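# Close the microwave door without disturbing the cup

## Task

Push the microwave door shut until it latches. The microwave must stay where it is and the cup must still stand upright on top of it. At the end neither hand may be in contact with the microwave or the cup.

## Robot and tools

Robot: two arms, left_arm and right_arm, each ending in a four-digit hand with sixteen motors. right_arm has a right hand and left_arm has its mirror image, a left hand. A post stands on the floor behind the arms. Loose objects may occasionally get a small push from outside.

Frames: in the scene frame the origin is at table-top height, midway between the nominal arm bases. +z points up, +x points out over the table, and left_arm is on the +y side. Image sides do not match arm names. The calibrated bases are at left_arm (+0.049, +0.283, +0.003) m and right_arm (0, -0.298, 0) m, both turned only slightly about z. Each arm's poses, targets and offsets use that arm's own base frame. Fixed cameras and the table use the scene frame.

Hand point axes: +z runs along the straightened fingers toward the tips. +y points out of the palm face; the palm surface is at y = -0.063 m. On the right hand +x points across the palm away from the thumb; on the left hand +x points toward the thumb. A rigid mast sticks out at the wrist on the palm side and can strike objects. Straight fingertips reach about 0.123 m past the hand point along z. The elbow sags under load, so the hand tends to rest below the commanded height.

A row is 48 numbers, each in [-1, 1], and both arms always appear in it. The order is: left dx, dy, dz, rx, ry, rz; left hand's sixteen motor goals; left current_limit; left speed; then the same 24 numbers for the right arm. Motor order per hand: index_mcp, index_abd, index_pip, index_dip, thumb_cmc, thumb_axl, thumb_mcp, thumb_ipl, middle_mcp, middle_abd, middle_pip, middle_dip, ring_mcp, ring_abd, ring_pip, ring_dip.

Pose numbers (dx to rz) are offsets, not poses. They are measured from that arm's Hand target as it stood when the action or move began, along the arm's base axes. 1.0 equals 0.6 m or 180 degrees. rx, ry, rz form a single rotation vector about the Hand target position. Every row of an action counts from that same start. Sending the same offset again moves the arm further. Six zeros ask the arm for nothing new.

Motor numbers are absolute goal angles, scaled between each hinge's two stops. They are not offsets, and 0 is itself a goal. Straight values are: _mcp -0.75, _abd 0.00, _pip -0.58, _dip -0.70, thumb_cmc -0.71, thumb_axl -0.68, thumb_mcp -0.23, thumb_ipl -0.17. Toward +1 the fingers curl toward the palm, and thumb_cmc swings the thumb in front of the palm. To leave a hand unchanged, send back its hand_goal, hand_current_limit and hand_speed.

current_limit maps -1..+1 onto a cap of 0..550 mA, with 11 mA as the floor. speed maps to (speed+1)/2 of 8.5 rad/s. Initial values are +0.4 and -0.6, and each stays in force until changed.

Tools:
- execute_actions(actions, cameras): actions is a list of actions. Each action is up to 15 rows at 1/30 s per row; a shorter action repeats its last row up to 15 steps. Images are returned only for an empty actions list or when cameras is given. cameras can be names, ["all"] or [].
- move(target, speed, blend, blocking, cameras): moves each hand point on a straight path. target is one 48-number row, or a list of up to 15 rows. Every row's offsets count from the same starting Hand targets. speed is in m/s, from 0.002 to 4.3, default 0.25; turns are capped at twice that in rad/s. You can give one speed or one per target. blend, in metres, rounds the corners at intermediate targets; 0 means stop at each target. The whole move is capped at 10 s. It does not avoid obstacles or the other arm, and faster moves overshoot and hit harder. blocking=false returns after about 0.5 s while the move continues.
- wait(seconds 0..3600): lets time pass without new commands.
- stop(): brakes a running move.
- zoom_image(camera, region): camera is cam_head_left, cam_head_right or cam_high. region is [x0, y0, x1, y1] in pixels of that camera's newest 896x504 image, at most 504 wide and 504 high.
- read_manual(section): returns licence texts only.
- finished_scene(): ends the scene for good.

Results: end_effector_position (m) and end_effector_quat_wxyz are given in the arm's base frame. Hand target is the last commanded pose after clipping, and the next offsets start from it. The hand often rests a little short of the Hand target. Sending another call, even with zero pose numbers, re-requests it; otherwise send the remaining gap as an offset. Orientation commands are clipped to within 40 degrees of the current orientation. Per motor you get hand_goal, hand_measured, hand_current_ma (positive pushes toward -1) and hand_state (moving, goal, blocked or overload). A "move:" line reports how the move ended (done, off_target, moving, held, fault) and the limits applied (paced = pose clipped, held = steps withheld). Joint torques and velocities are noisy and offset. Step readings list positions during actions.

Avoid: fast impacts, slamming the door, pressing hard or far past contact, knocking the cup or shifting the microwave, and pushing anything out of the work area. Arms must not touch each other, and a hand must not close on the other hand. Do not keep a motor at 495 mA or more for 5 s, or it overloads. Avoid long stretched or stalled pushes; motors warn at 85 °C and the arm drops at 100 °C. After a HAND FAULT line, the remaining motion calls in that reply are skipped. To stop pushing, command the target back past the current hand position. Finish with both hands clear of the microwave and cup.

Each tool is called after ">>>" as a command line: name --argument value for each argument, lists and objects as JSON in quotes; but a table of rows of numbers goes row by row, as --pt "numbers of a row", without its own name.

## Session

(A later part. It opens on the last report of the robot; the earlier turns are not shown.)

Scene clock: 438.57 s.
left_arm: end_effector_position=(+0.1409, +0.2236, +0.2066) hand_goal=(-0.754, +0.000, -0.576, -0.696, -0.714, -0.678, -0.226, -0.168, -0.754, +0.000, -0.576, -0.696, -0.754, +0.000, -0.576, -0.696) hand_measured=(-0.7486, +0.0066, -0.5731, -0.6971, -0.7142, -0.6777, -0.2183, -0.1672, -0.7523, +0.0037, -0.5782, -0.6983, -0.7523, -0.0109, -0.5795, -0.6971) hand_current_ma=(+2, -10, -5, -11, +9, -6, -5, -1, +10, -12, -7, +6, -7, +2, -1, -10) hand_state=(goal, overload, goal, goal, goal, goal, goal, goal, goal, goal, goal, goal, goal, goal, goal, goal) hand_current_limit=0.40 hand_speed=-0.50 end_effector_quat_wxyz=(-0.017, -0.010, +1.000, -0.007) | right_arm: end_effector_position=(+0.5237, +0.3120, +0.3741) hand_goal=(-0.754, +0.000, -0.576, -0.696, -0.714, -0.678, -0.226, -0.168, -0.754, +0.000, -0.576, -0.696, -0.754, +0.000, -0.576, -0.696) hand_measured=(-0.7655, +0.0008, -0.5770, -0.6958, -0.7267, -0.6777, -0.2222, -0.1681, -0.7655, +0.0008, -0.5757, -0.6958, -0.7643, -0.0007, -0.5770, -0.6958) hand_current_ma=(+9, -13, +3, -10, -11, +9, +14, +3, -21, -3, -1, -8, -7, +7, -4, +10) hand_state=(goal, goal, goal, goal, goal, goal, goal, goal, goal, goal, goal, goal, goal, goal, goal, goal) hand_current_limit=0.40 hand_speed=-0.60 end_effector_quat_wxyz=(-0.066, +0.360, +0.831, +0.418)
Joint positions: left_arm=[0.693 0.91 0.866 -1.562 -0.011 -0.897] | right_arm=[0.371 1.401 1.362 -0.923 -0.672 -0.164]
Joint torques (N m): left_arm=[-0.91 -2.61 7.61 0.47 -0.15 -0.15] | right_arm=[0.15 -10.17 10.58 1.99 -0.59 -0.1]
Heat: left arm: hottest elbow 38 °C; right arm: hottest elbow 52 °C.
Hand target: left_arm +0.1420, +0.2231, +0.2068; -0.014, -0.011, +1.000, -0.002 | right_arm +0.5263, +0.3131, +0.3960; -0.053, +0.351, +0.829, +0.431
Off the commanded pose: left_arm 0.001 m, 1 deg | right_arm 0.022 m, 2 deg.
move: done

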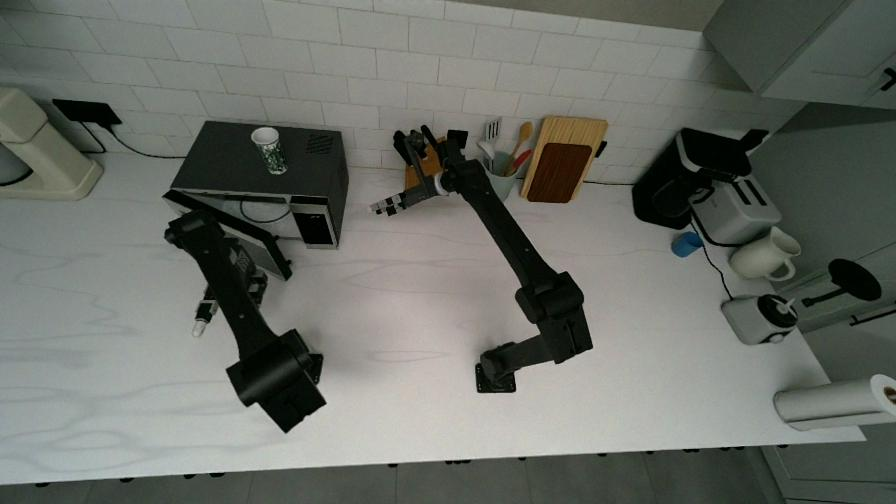

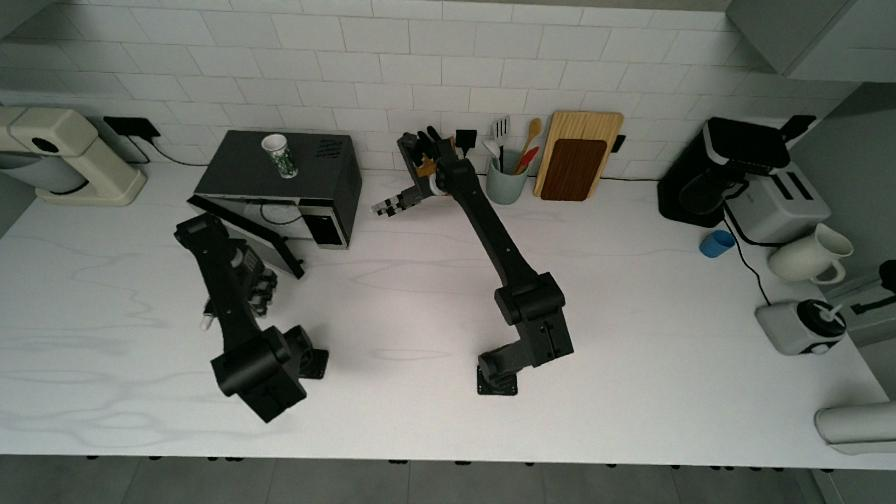

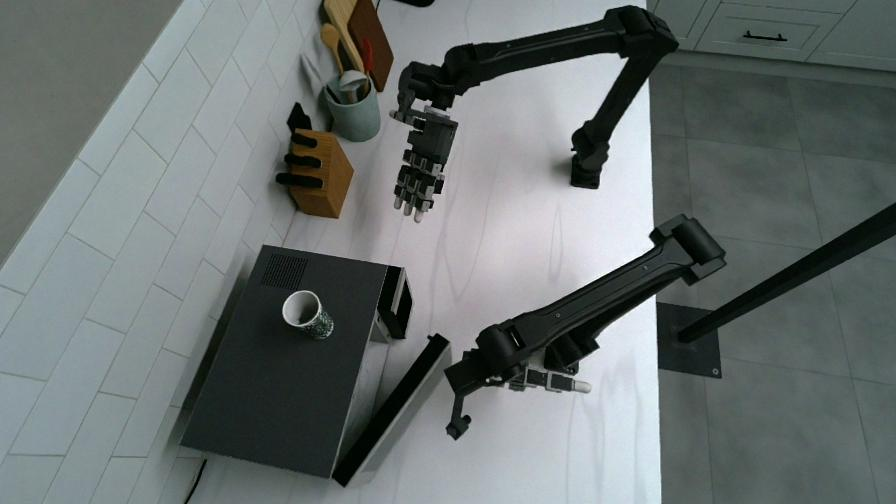

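>>> move --target '[0.268,0.0113,-0.005,0,0,0, -0.754,0.0,-0.576,-0.696, -0.714,-0.678,-0.226,-0.168, -0.754,0.0,-0.576,-0.696, -0.754,0.0,-0.576,-0.696, 0.4,-0.5, 0,0,0,0,0,0, -0.754,0.0,-0.576,-0.696,-0.714,-0.678,-0.226,-0.168,-0.754,0.0,-0.576,-0.696,-0.754,0.0,-0.576,-0.696,0.4,-0.6]' --speed 0.12 --cameras '["all"]'

Scene clock: 454.97 s.
left_arm: end_effector_position=(+0.2833, +0.2239, +0.1857) hand_goal=(-0.754, +0.000, -0.576, -0.696, -0.714, -0.678, -0.226, -0.168, -0.754, +0.000, -0.576, -0.696, -0.754, +0.000, -0.576, -0.696) hand_measured=(-0.7486, +0.0066, -0.5718, -0.6958, -0.7142, -0.6777, -0.2183, -0.1681, -0.7523, +0.0037, -0.5782, -0.6983, -0.7523, -0.0109, -0.5782, -0.6971) hand_current_ma=(+7, +5, +8, +7, +23, -13, +6, -20, +12, +0, +4, -4, +11, -3, -11, -6) hand_state=(goal, overload, goal, goal, goal, goal, goal, goal, goal, goal, goal, goal, goal, goal, goal, goal) hand_current_limit=0.40 hand_speed=-0.50 end_effector_quat_wxyz=(-0.039, -0.009, +0.999, -0.013) | right_arm: end_effector_position=(+0.5237, +0.3120, +0.3741) hand_goal=(-0.754, +0.000, -0.576, -0.696, -0.714, -0.678, -0.226, -0.168, -0.754, +0.000, -0.576, -0.696, -0.754, +0.000, -0.576, -0.696) hand_measured=(-0.7655, +0.0023, -0.5770, -0.6971, -0.7255, -0.6777, -0.2232, -0.1681, -0.7655, -0.0007, -0.5770, -0.6958, -0.7655, +0.0008, -0.5770, -0.6971) hand_current_ma=(-8, -16, -3, +0, -22, +13, -14, +18, -2, -4, -7, -25, -12, +19, +5, +9) hand_state=(goal, goal, goal, goal, goal, goal, goal, goal, goal, goal, goal, goal, goal, goal, goal, goal) hand_current_limit=0.40 hand_speed=-0.60 end_effector_quat_wxyz=(-0.066, +0.360, +0.831, +0.418)
Joint positions: left_arm=[0.423 1.297 1.084 -1.44 -0.008 -1.166] | right_arm=[0.371 1.401 1.362 -0.923 -0.672 -0.164]
Joint torques (N m): left_arm=[-1.2 -7.24 11.71 0.24 0.03 -0.21] | right_arm=[0.09 -10.17 10.58 1.99 -0.58 -0.1]
Heat: left arm: hottest elbow 37 °C; right arm: hottest elbow 52 °C.
Hand target: left_arm +0.3027, +0.2300, +0.2038; -0.014, -0.011, +1.000, -0.002 | right_arm +0.5263, +0.3131, +0.3960; -0.053, +0.351, +0.829, +0.431
Off the commanded pose: left_arm 0.027 m, 3 deg | right_arm 0.022 m, 2 deg.
move: off_target (left_arm)

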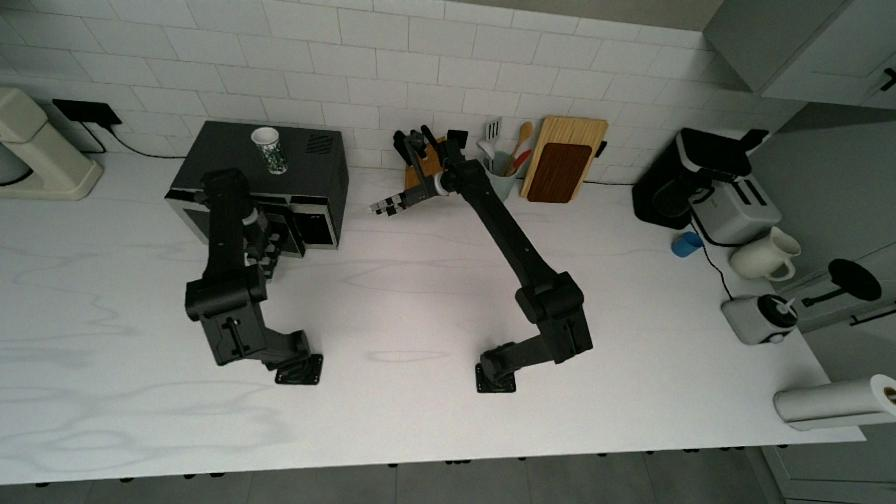

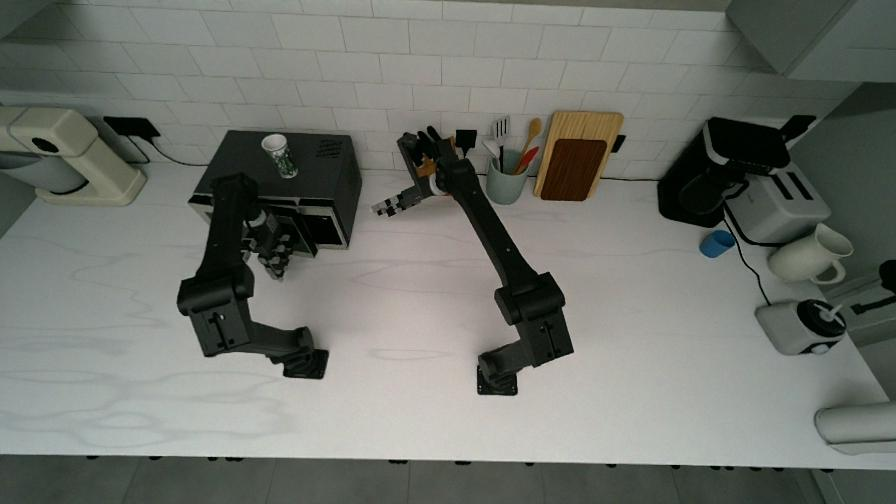

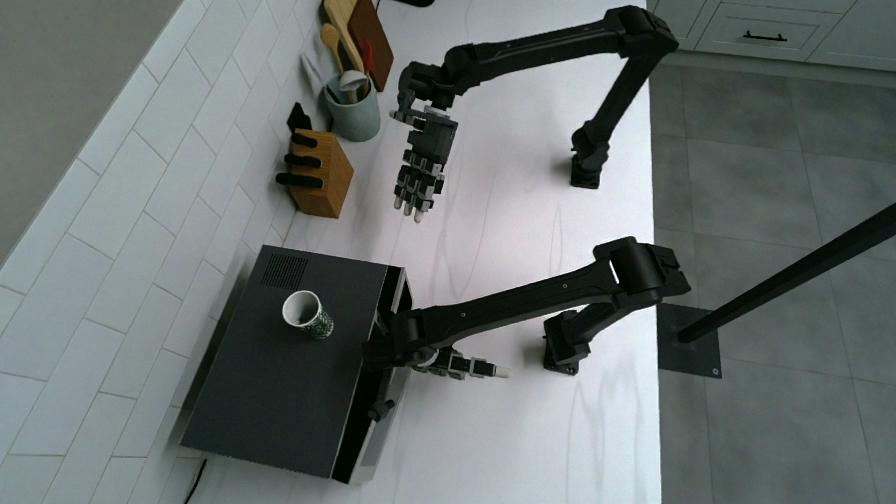

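>>> zoom_image --camera "cam_high" --region '[260, 230, 500, 504]'

>>> zoom_image --camera "cam_head_left" --region '[150, 110, 370, 300]'

Scaled by 1.839 from the camera's image (finer frame: 1280x720).

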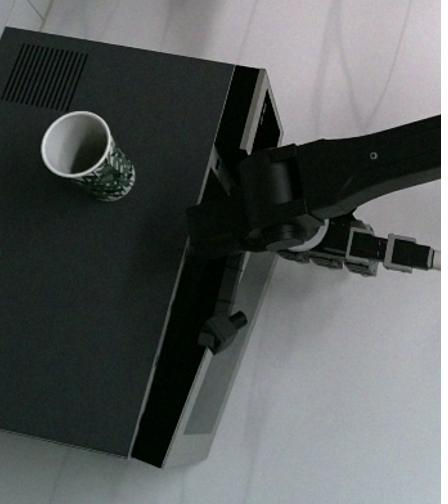

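Scaled by 2.291 from the camera's image (finer frame: 1280x720).

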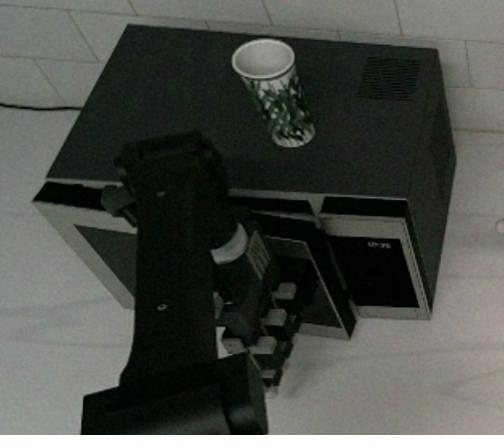

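>>> move --target '[0.06,0.0025,0.015,0,0,0, -0.754,0.0,-0.576,-0.696, -0.714,-0.678,-0.226,-0.168, -0.754,0.0,-0.576,-0.696, -0.754,0.0,-0.576,-0.696, 0.4,-0.5, 0,0,0,0,0,0, -0.754,0.0,-0.576,-0.696,-0.714,-0.678,-0.226,-0.168,-0.754,0.0,-0.576,-0.696,-0.754,0.0,-0.576,-0.696,0.4,-0.6]' --speed 0.06 --cameras '["all"]'

>>> zoom_image --camera "cam_high" --region '[260, 230, 500, 504]'

>>> zoom_image --camera "cam_head_left" --region '[150, 110, 370, 300]'

Scene clock: 472.60 s.
left_arm: end_effector_position=(+0.3056, +0.2257, +0.1927) hand_goal=(-0.754, +0.000, -0.576, -0.696, -0.714, -0.678, -0.226, -0.168, -0.754, +0.000, -0.576, -0.696, -0.754, +0.000, -0.576, -0.696) hand_measured=(-0.7486, +0.0066, -0.5718, -0.6971, -0.7142, -0.6777, -0.2183, -0.1681, -0.7523, +0.0052, -0.5782, -0.6983, -0.7511, -0.0095, -0.5795, -0.6971) hand_current_ma=(-6, -11, +2, +19, +10, -13, -11, -2, +13, +3, +1, +11, +9, -1, +0, -9) hand_state=(goal, overload, goal, goal, goal, goal, goal, goal, goal, goal, goal, goal, goal, goal, goal, goal) hand_current_limit=0.40 hand_speed=-0.50 end_effector_quat_wxyz=(-0.049, -0.006, +0.999, -0.016) | right_arm: end_effector_position=(+0.5237, +0.3120, +0.3741) hand_goal=(-0.754, +0.000, -0.576, -0.696, -0.714, -0.678, -0.226, -0.168, -0.754, +0.000, -0.576, -0.696, -0.754, +0.000, -0.576, -0.696) hand_measured=(-0.7643, +0.0008, -0.5770, -0.6958, -0.7255, -0.6767, -0.2232, -0.1672, -0.7643, -0.0007, -0.5757, -0.6971, -0.7655, +0.0008, -0.5782, -0.6958) hand_current_ma=(+4, -6, -6, +18, -27, +8, +19, +22, +4, -13, -10, +1, -23, +0, -6, +23) hand_state=(goal, goal, goal, goal, goal, goal, goal, goal, goal, goal, goal, goal, goal, goal, goal, goal) hand_current_limit=0.40 hand_speed=-0.60 end_effector_quat_wxyz=(-0.066, +0.360, +0.831, +0.418)
Joint positions: left_arm=[0.402 1.36 1.161 -1.473 -0.008 -1.182] | right_arm=[0.371 1.401 1.362 -0.923 -0.672 -0.164]
Joint torques (N m): left_arm=[-1.96 -6.59 13.49 0.76 0.12 -0.42] | right_arm=[0.15 -10.17 10.59 1.99 -0.59 -0.1]
Heat: left arm: hottest elbow 40 °C; right arm: hottest elbow 53 °C.
Hand target: left_arm +0.3387, +0.2315, +0.2128; -0.014, -0.011, +1.000, -0.002 | right_arm +0.5263, +0.3131, +0.3960; -0.053, +0.351, +0.829, +0.431
Off the commanded pose: left_arm 0.039 m, 4 deg | right_arm 0.022 m, 2 deg.
move: off_target (left_arm)

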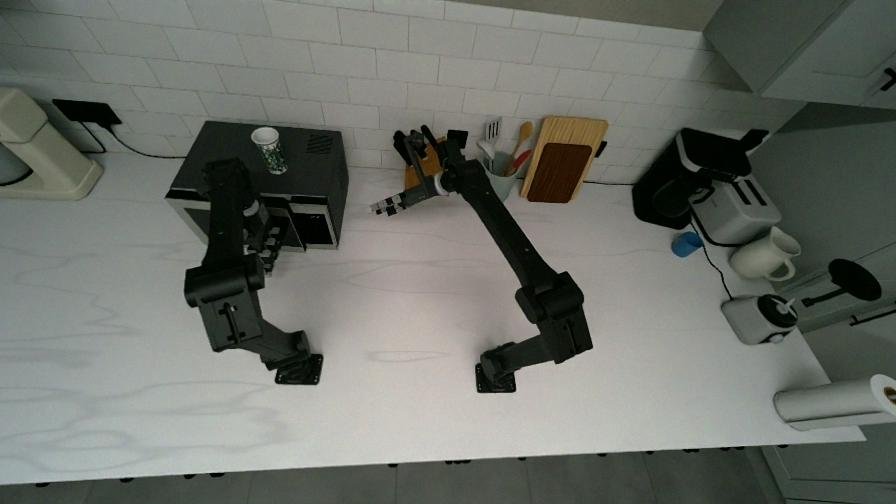

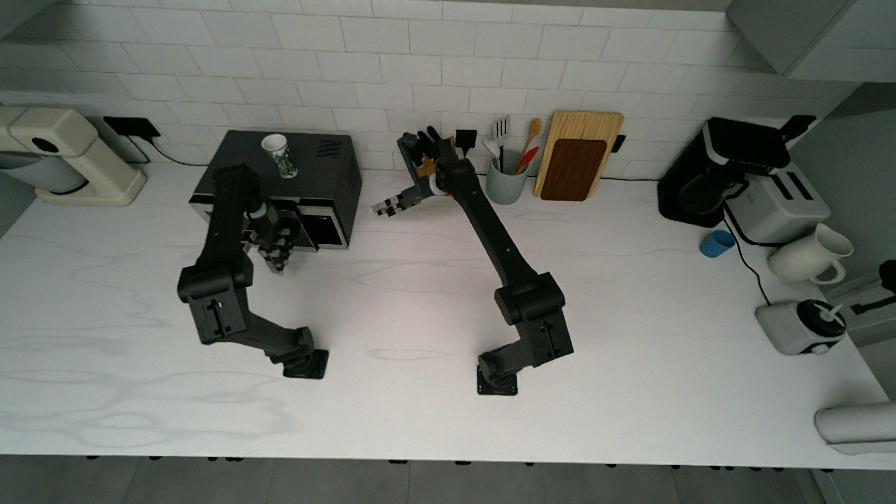

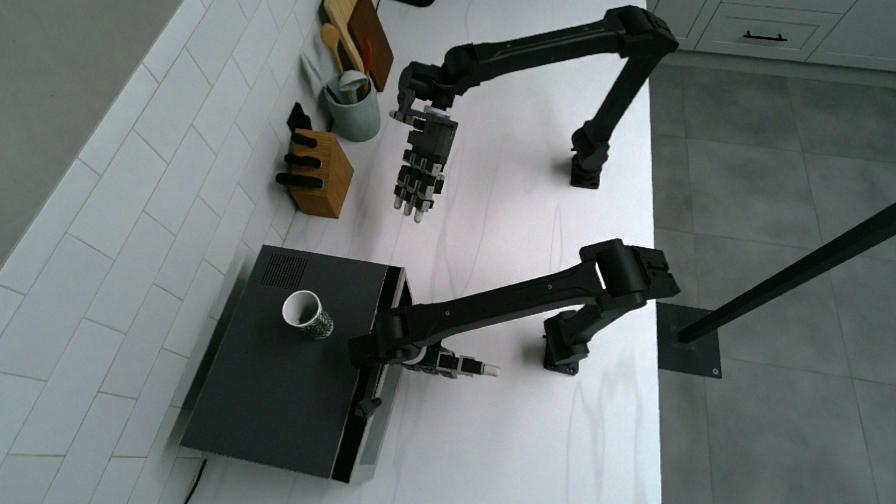

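Scaled by 1.839 from the camera's image (finer frame: 1280x720).

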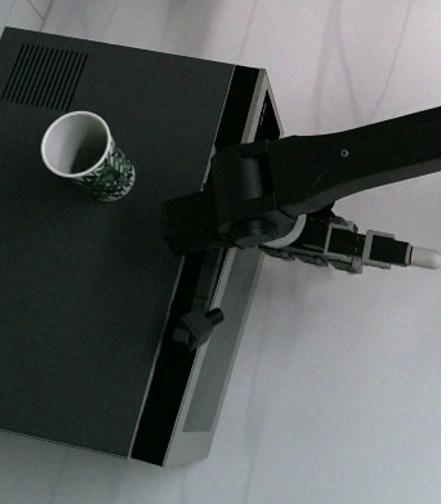

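Scaled by 2.291 from the camera's image (finer frame: 1280x720).

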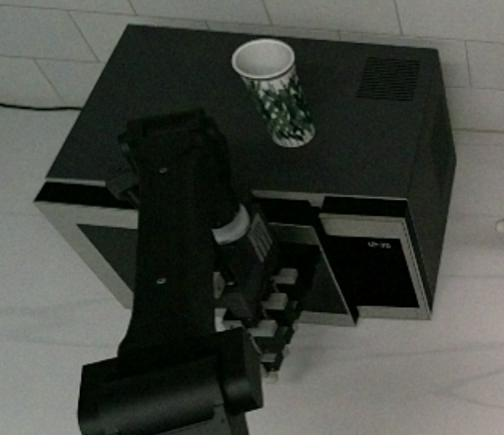

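>>> move --target '[0.04,0.0017,0.0,0,0,0, -0.754,0.0,-0.576,-0.696, -0.714,-0.678,-0.226,-0.168, -0.754,0.0,-0.576,-0.696, -0.754,0.0,-0.576,-0.696, 0.4,-0.5, 0,0,0,0,0,0, -0.754,0.0,-0.576,-0.696,-0.714,-0.678,-0.226,-0.168,-0.754,0.0,-0.576,-0.696,-0.754,0.0,-0.576,-0.696,0.4,-0.6]' --speed 0.04 --cameras '["all"]'

>>> zoom_image --camera "cam_high" --region '[260, 230, 500, 504]'

>>> zoom_image --camera "cam_head_left" --region '[150, 110, 370, 300]'

Scene clock: 480.77 s.
left_arm: end_effector_position=(+0.3169, +0.2238, +0.1954) hand_goal=(-0.754, +0.000, -0.576, -0.696, -0.714, -0.678, -0.226, -0.168, -0.754, +0.000, -0.576, -0.696, -0.754, +0.000, -0.576, -0.696) hand_measured=(-0.7474, +0.0125, -0.5718, -0.6958, -0.7129, -0.6767, -0.2173, -0.1672, -0.7511, +0.0081, -0.5782, -0.6971, -0.7511, -0.0036, -0.5795, -0.6958) hand_current_ma=(-7, -12, +14, +8, +9, +0, +7, -5, -8, +0, +0, -2, +9, -1, +8, -18) hand_state=(goal, overload, goal, goal, goal, goal, goal, goal, goal, goal, goal, goal, goal, goal, goal, goal) hand_current_limit=0.40 hand_speed=-0.50 end_effector_quat_wxyz=(-0.061, -0.014, +0.998, -0.019) | right_arm: end_effector_position=(+0.5237, +0.3120, +0.3741) hand_goal=(-0.754, +0.000, -0.576, -0.696, -0.714, -0.678, -0.226, -0.168, -0.754, +0.000, -0.576, -0.696, -0.754, +0.000, -0.576, -0.696) hand_measured=(-0.7655, +0.0008, -0.5770, -0.6971, -0.7255, -0.6777, -0.2232, -0.1672, -0.7655, +0.0008, -0.5770, -0.6945, -0.7655, +0.0008, -0.5770, -0.6958) hand_current_ma=(-5, -11, -14, -9, -28, -1, +12, +13, -14, -9, +7, -7, -12, -10, -2, +6) hand_state=(goal, goal, goal, goal, goal, goal, goal, goal, goal, goal, goal, goal, goal, goal, goal, goal) hand_current_limit=0.40 hand_speed=-0.60 end_effector_quat_wxyz=(-0.066, +0.360, +0.831, +0.418)
Joint positions: left_arm=[0.384 1.404 1.209 -1.503 -0.01 -1.215] | right_arm=[0.371 1.401 1.362 -0.923 -0.672 -0.164]
Joint torques (N m): left_arm=[-2.2 -6.18 14.19 1.81 0.2 -0.29] | right_arm=[0.15 -10.11 10.58 1.98 -0.59 -0.1]
Motor temperatures (°C): left_arm=[25 35 41 27 29 25] | right_arm=[29 33 53 25 28 24]
Heat: left arm: hottest elbow 41 °C; right arm: hottest elbow 53 °C.
Hand target: left_arm +0.3627, +0.2325, +0.2127; -0.014, -0.011, +1.000, -0.002 | right_arm +0.5263, +0.3131, +0.3960; -0.053, +0.351, +0.829, +0.431
Off the commanded pose: left_arm 0.050 m, 6 deg | right_arm 0.022 m, 2 deg.
move: off_target (left_arm)

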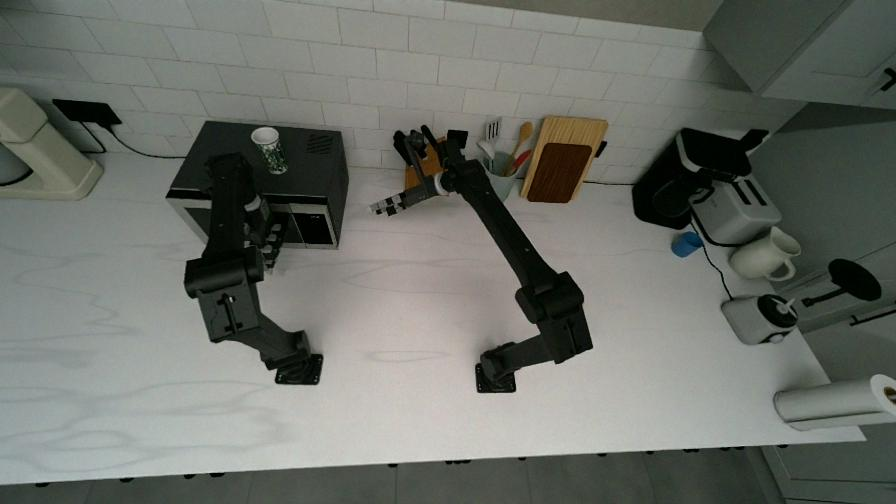

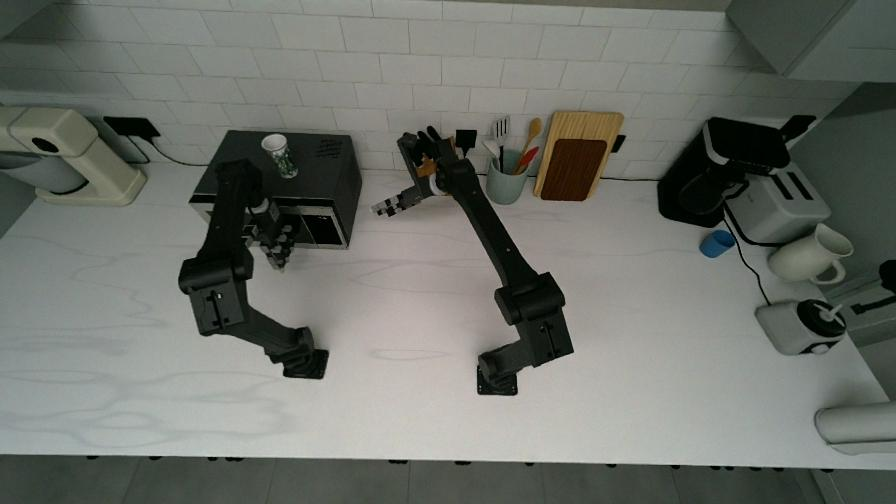

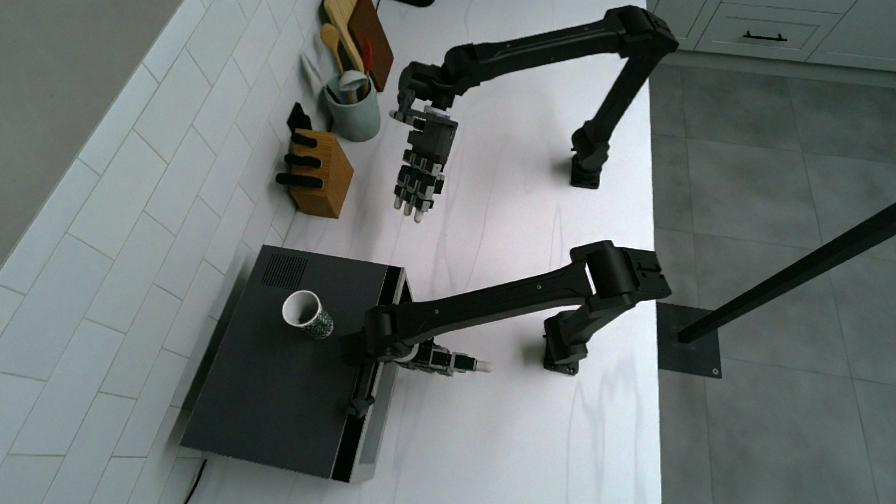

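Scaled by 1.839 from the camera's image (finer frame: 1280x720).

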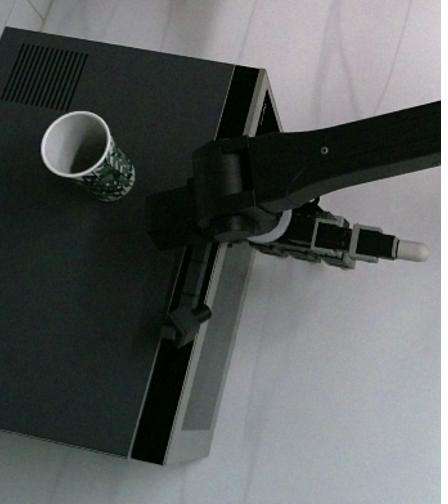

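Scaled by 2.291 from the camera's image (finer frame: 1280x720).

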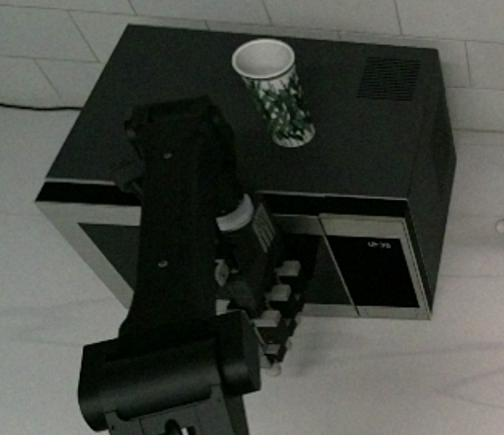

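>>> move --target '[0.025,0.001,0.0,0,0,0, -0.754,0.0,-0.576,-0.696, -0.714,-0.678,-0.226,-0.168, -0.754,0.0,-0.576,-0.696, -0.754,0.0,-0.576,-0.696, 0.4,-0.5, 0,0,0,0,0,0, -0.754,0.0,-0.576,-0.696,-0.714,-0.678,-0.226,-0.168,-0.754,0.0,-0.576,-0.696,-0.754,0.0,-0.576,-0.696,0.4,-0.6]' --speed 0.04 --cameras '["cam_high","cam_head_left"]'

>>> zoom_image --camera "cam_head_left" --region '[150, 110, 370, 300]'

Scene clock: 489.13 s.
left_arm: end_effector_position=(+0.3157, +0.2228, +0.1970) hand_goal=(-0.754, +0.000, -0.576, -0.696, -0.714, -0.678, -0.226, -0.168, -0.754, +0.000, -0.576, -0.696, -0.754, +0.000, -0.576, -0.696) hand_measured=(-0.7486, +0.0110, -0.5718, -0.6958, -0.7129, -0.6767, -0.2173, -0.1672, -0.7511, +0.0066, -0.5782, -0.6971, -0.7511, -0.0036, -0.5795, -0.6958) hand_current_ma=(-12, -2, +10, +2, +2, +3, +8, -17, -1, -8, -8, -2, -3, -6, -4, -13) hand_state=(goal, overload, goal, goal, goal, goal, goal, goal, goal, goal, goal, goal, goal, goal, goal, goal) hand_current_limit=0.40 hand_speed=-0.50 end_effector_quat_wxyz=(-0.072, -0.016, +0.997, -0.022) | right_arm: end_effector_position=(+0.5237, +0.3120, +0.3741) hand_goal=(-0.754, +0.000, -0.576, -0.696, -0.714, -0.678, -0.226, -0.168, -0.754, +0.000, -0.576, -0.696, -0.754, +0.000, -0.576, -0.696) hand_measured=(-0.7643, -0.0007, -0.5770, -0.6971, -0.7255, -0.6767, -0.2232, -0.1681, -0.7655, +0.0008, -0.5770, -0.6958, -0.7655, +0.0008, -0.5770, -0.6958) hand_current_ma=(-20, -2, -11, +5, -31, +6, +0, +3, +0, -5, +7, -6, -25, +8, -14, +6) hand_state=(goal, goal, goal, goal, goal, goal, goal, goal, goal, goal, goal, goal, goal, goal, goal, goal) hand_current_limit=0.40 hand_speed=-0.60 end_effector_quat_wxyz=(-0.066, +0.360, +0.831, +0.418)
Joint positions: left_arm=[0.382 1.415 1.222 -1.527 -0.011 -1.221] | right_arm=[0.371 1.401 1.362 -0.923 -0.672 -0.164]
Joint torques (N m): left_arm=[-3.08 -4.66 15.69 2.63 0.34 -0.33] | right_arm=[0.15 -10.17 10.58 1.98 -0.59 -0.1]
Heat: left arm: hottest elbow 42 °C; right arm: hottest elbow 53 °C.
Hand target: left_arm +0.3778, +0.2330, +0.2128; -0.014, -0.011, +1.000, -0.002 | right_arm +0.5263, +0.3131, +0.3960; -0.053, +0.351, +0.829, +0.431
Off the commanded pose: left_arm 0.065 m, 7 deg | right_arm 0.022 m, 2 deg.
move: off_target (left_arm)
Images, in order (width x height): cam_head_left 896x504, cam_high 896x504.

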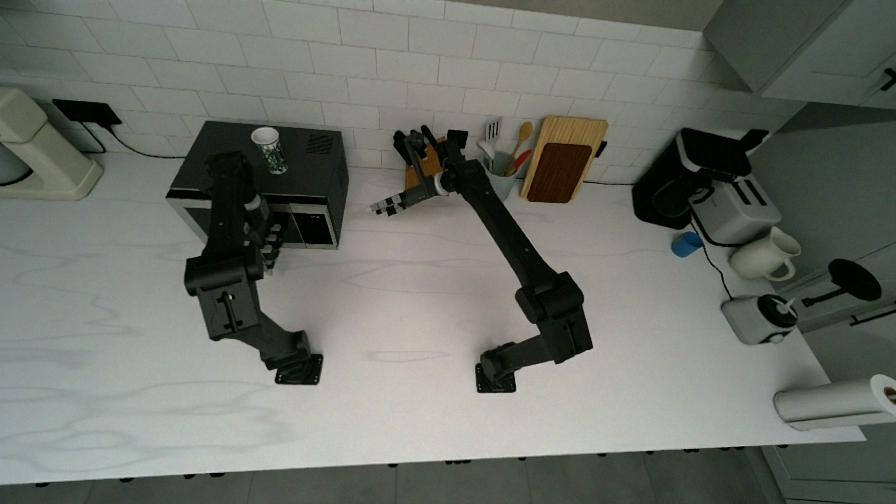

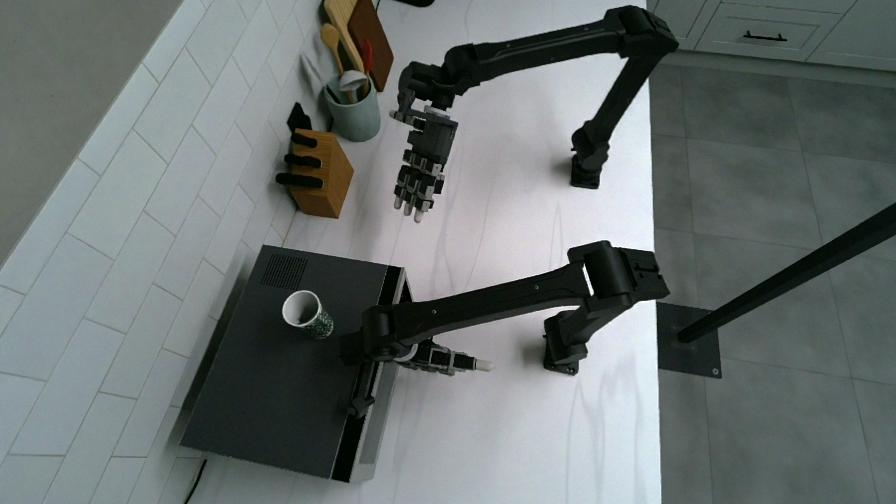

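Scaled by 2.291 from the camera's image (finer frame: 1280x720).

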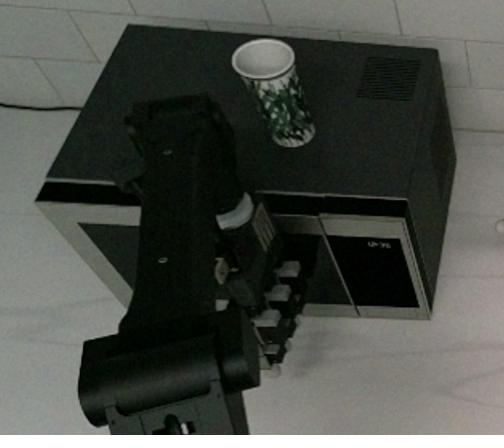

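>>> move --target '[-0.30,-0.005,0.0,0,0,0, -0.754,0.0,-0.576,-0.696, -0.714,-0.678,-0.226,-0.168, -0.754,0.0,-0.576,-0.696, -0.754,0.0,-0.576,-0.696, 0.4,-0.5, 0,0,0,0,0,0, -0.754,0.0,-0.576,-0.696,-0.714,-0.678,-0.226,-0.168,-0.754,0.0,-0.576,-0.696,-0.754,0.0,-0.576,-0.696,0.4,-0.6]' --speed 0.12 --cameras '["all"]'

>>> zoom_image --camera "cam_head_left" --region '[150, 110, 370, 300]'

>>> zoom_image --camera "cam_high" --region '[260, 230, 500, 504]'

Scene clock: 500.97 s.
left_arm: end_effector_position=(+0.2020, +0.2304, +0.2140) hand_goal=(-0.754, +0.000, -0.576, -0.696, -0.714, -0.678, -0.226, -0.168, -0.754, +0.000, -0.576, -0.696, -0.754, +0.000, -0.576, -0.696) hand_measured=(-0.7486, +0.0110, -0.5718, -0.6958, -0.7142, -0.6777, -0.2173, -0.1672, -0.7511, +0.0066, -0.5782, -0.6971, -0.7511, -0.0036, -0.5782, -0.6958) hand_current_ma=(+1, +1, -3, +3, +16, -4, -3, -1, -2, -8, -3, +0, +1, -3, +10, -13) hand_state=(goal, overload, goal, goal, goal, goal, goal, goal, goal, goal, goal, goal, goal, goal, goal, goal) hand_current_limit=0.40 hand_speed=-0.50 end_effector_quat_wxyz=(-0.010, -0.013, +1.000, +0.000) | right_arm: end_effector_position=(+0.5237, +0.3120, +0.3741) hand_goal=(-0.754, +0.000, -0.576, -0.696, -0.714, -0.678, -0.226, -0.168, -0.754, +0.000, -0.576, -0.696, -0.754, +0.000, -0.576, -0.696) hand_measured=(-0.7643, +0.0008, -0.5770, -0.6945, -0.7242, -0.6767, -0.2232, -0.1672, -0.7655, +0.0008, -0.5770, -0.6958, -0.7643, -0.0007, -0.5770, -0.6958) hand_current_ma=(-1, -7, -14, +0, -22, -1, +4, +12, -10, -14, -12, +8, -6, +10, -8, +14) hand_state=(goal, goal, goal, goal, goal, goal, goal, goal, goal, goal, goal, goal, goal, goal, goal, goal) hand_current_limit=0.40 hand_speed=-0.60 end_effector_quat_wxyz=(-0.066, +0.360, +0.831, +0.418)
Joint positions: left_arm=[0.566 1.053 0.968 -1.503 -0.011 -1.031] | right_arm=[0.371 1.401 1.362 -0.923 -0.672 -0.164]
Joint torques (N m): left_arm=[0.32 -4.72 7.46 -0.25 -0.04 0.05] | right_arm=[0.15 -10.11 10.58 1.99 -0.59 -0.1]
Heat: left arm: hottest elbow 42 °C; right arm: hottest elbow 53 °C.
Hand target: left_arm +0.1977, +0.2300, +0.2127; -0.014, -0.011, +1.000, -0.002 | right_arm +0.5263, +0.3131, +0.3960; -0.053, +0.351, +0.829, +0.431
Off the commanded pose: left_arm 0.004 m, 1 deg | right_arm 0.022 m, 2 deg.
move: done

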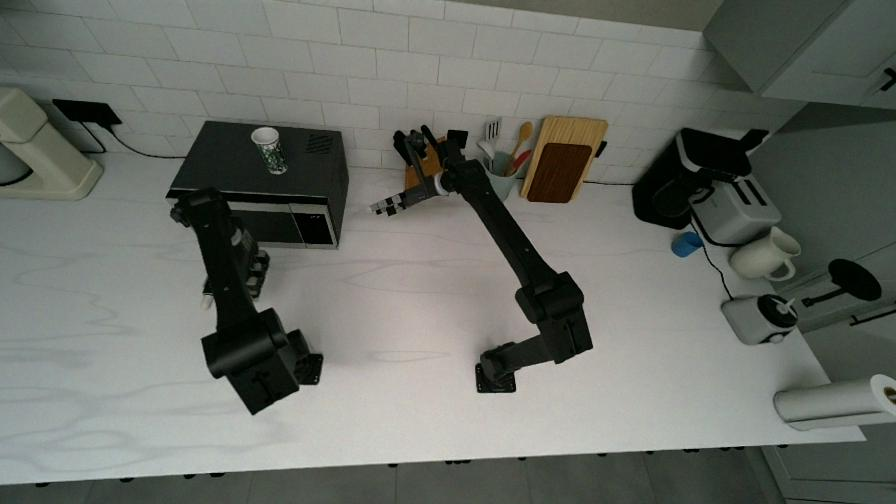

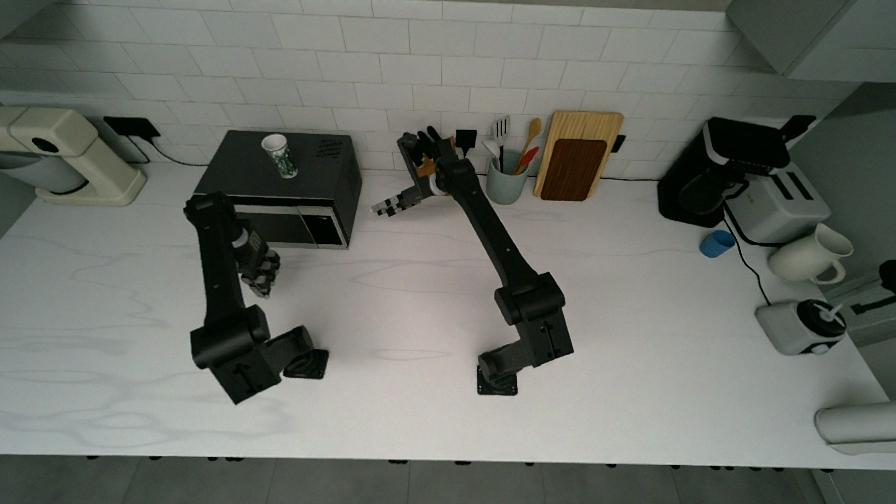

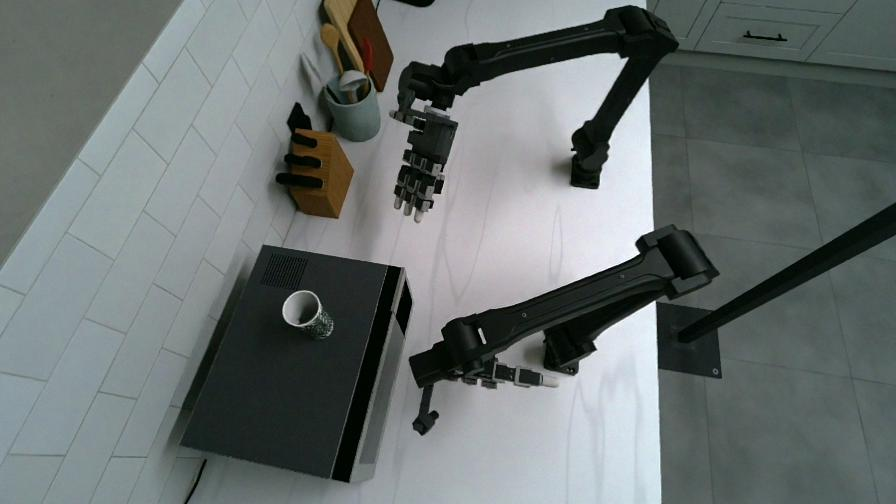

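Scaled by 2.291 from the camera's image (finer frame: 1280x720).

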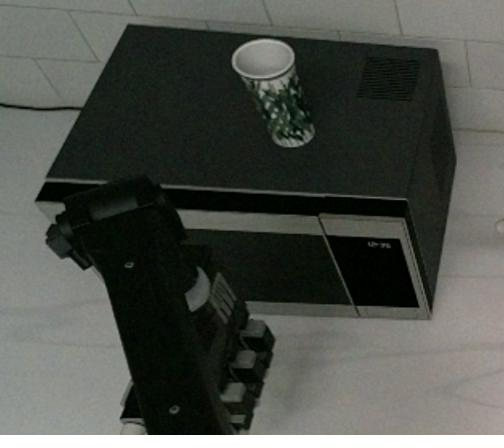

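Scaled by 1.839 from the camera's image (finer frame: 1280x720).

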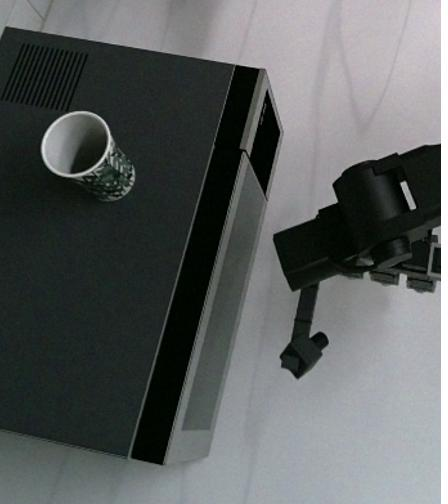

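>>> zoom_image --camera "cam_high" --region '[350, 255, 420, 345]'

>>> zoom_image --camera "cam_head_right" --region '[280, 180, 370, 260]'

Scaled by 5.600 from the camera's image (finer frame: 1280x720).

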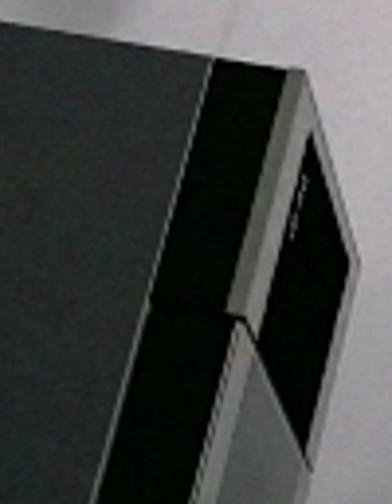

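Scaled by 5.600 from the camera's image (finer frame: 1280x720).

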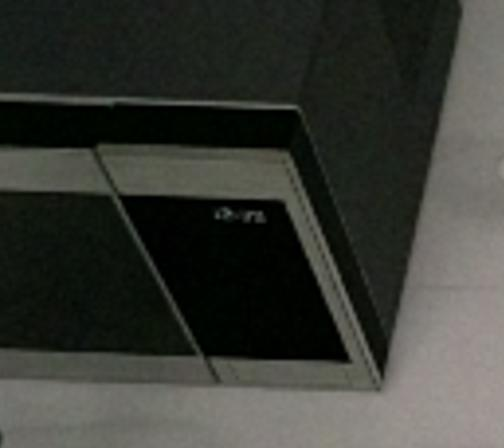

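>>> zoom_image --camera "cam_high" --region '[320, 390, 400, 495]'

>>> zoom_image --camera "cam_high" --region '[350, 290, 410, 350]'

>>> zoom_image --camera "cam_head_left" --region '[270, 180, 350, 260]'

Scaled by 4.800 from the camera's image (finer frame: 1280x720).

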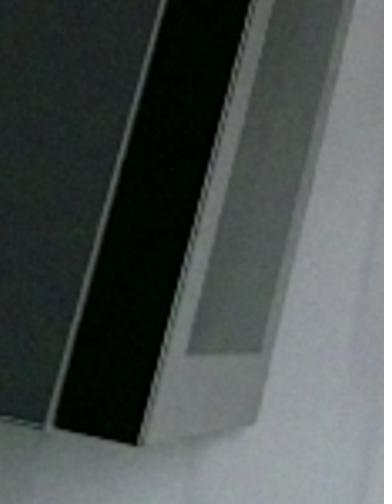

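Scaled by 8.400 from the camera's image (finer frame: 1280x720).

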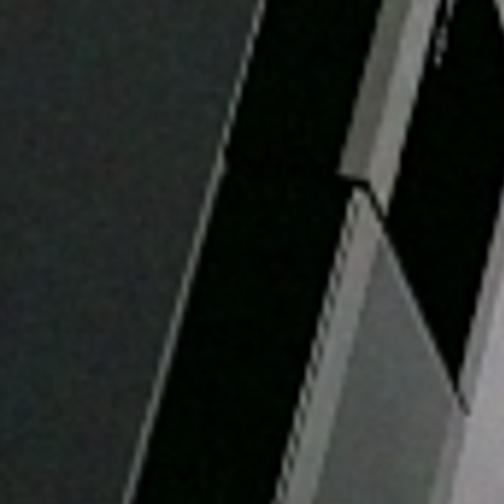

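Scaled by 6.300 from the camera's image (finer frame: 1280x720).

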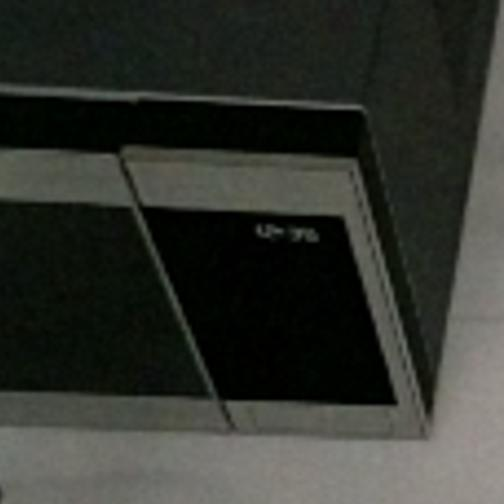

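>>> finished_scene

The scene is finished: the task was done.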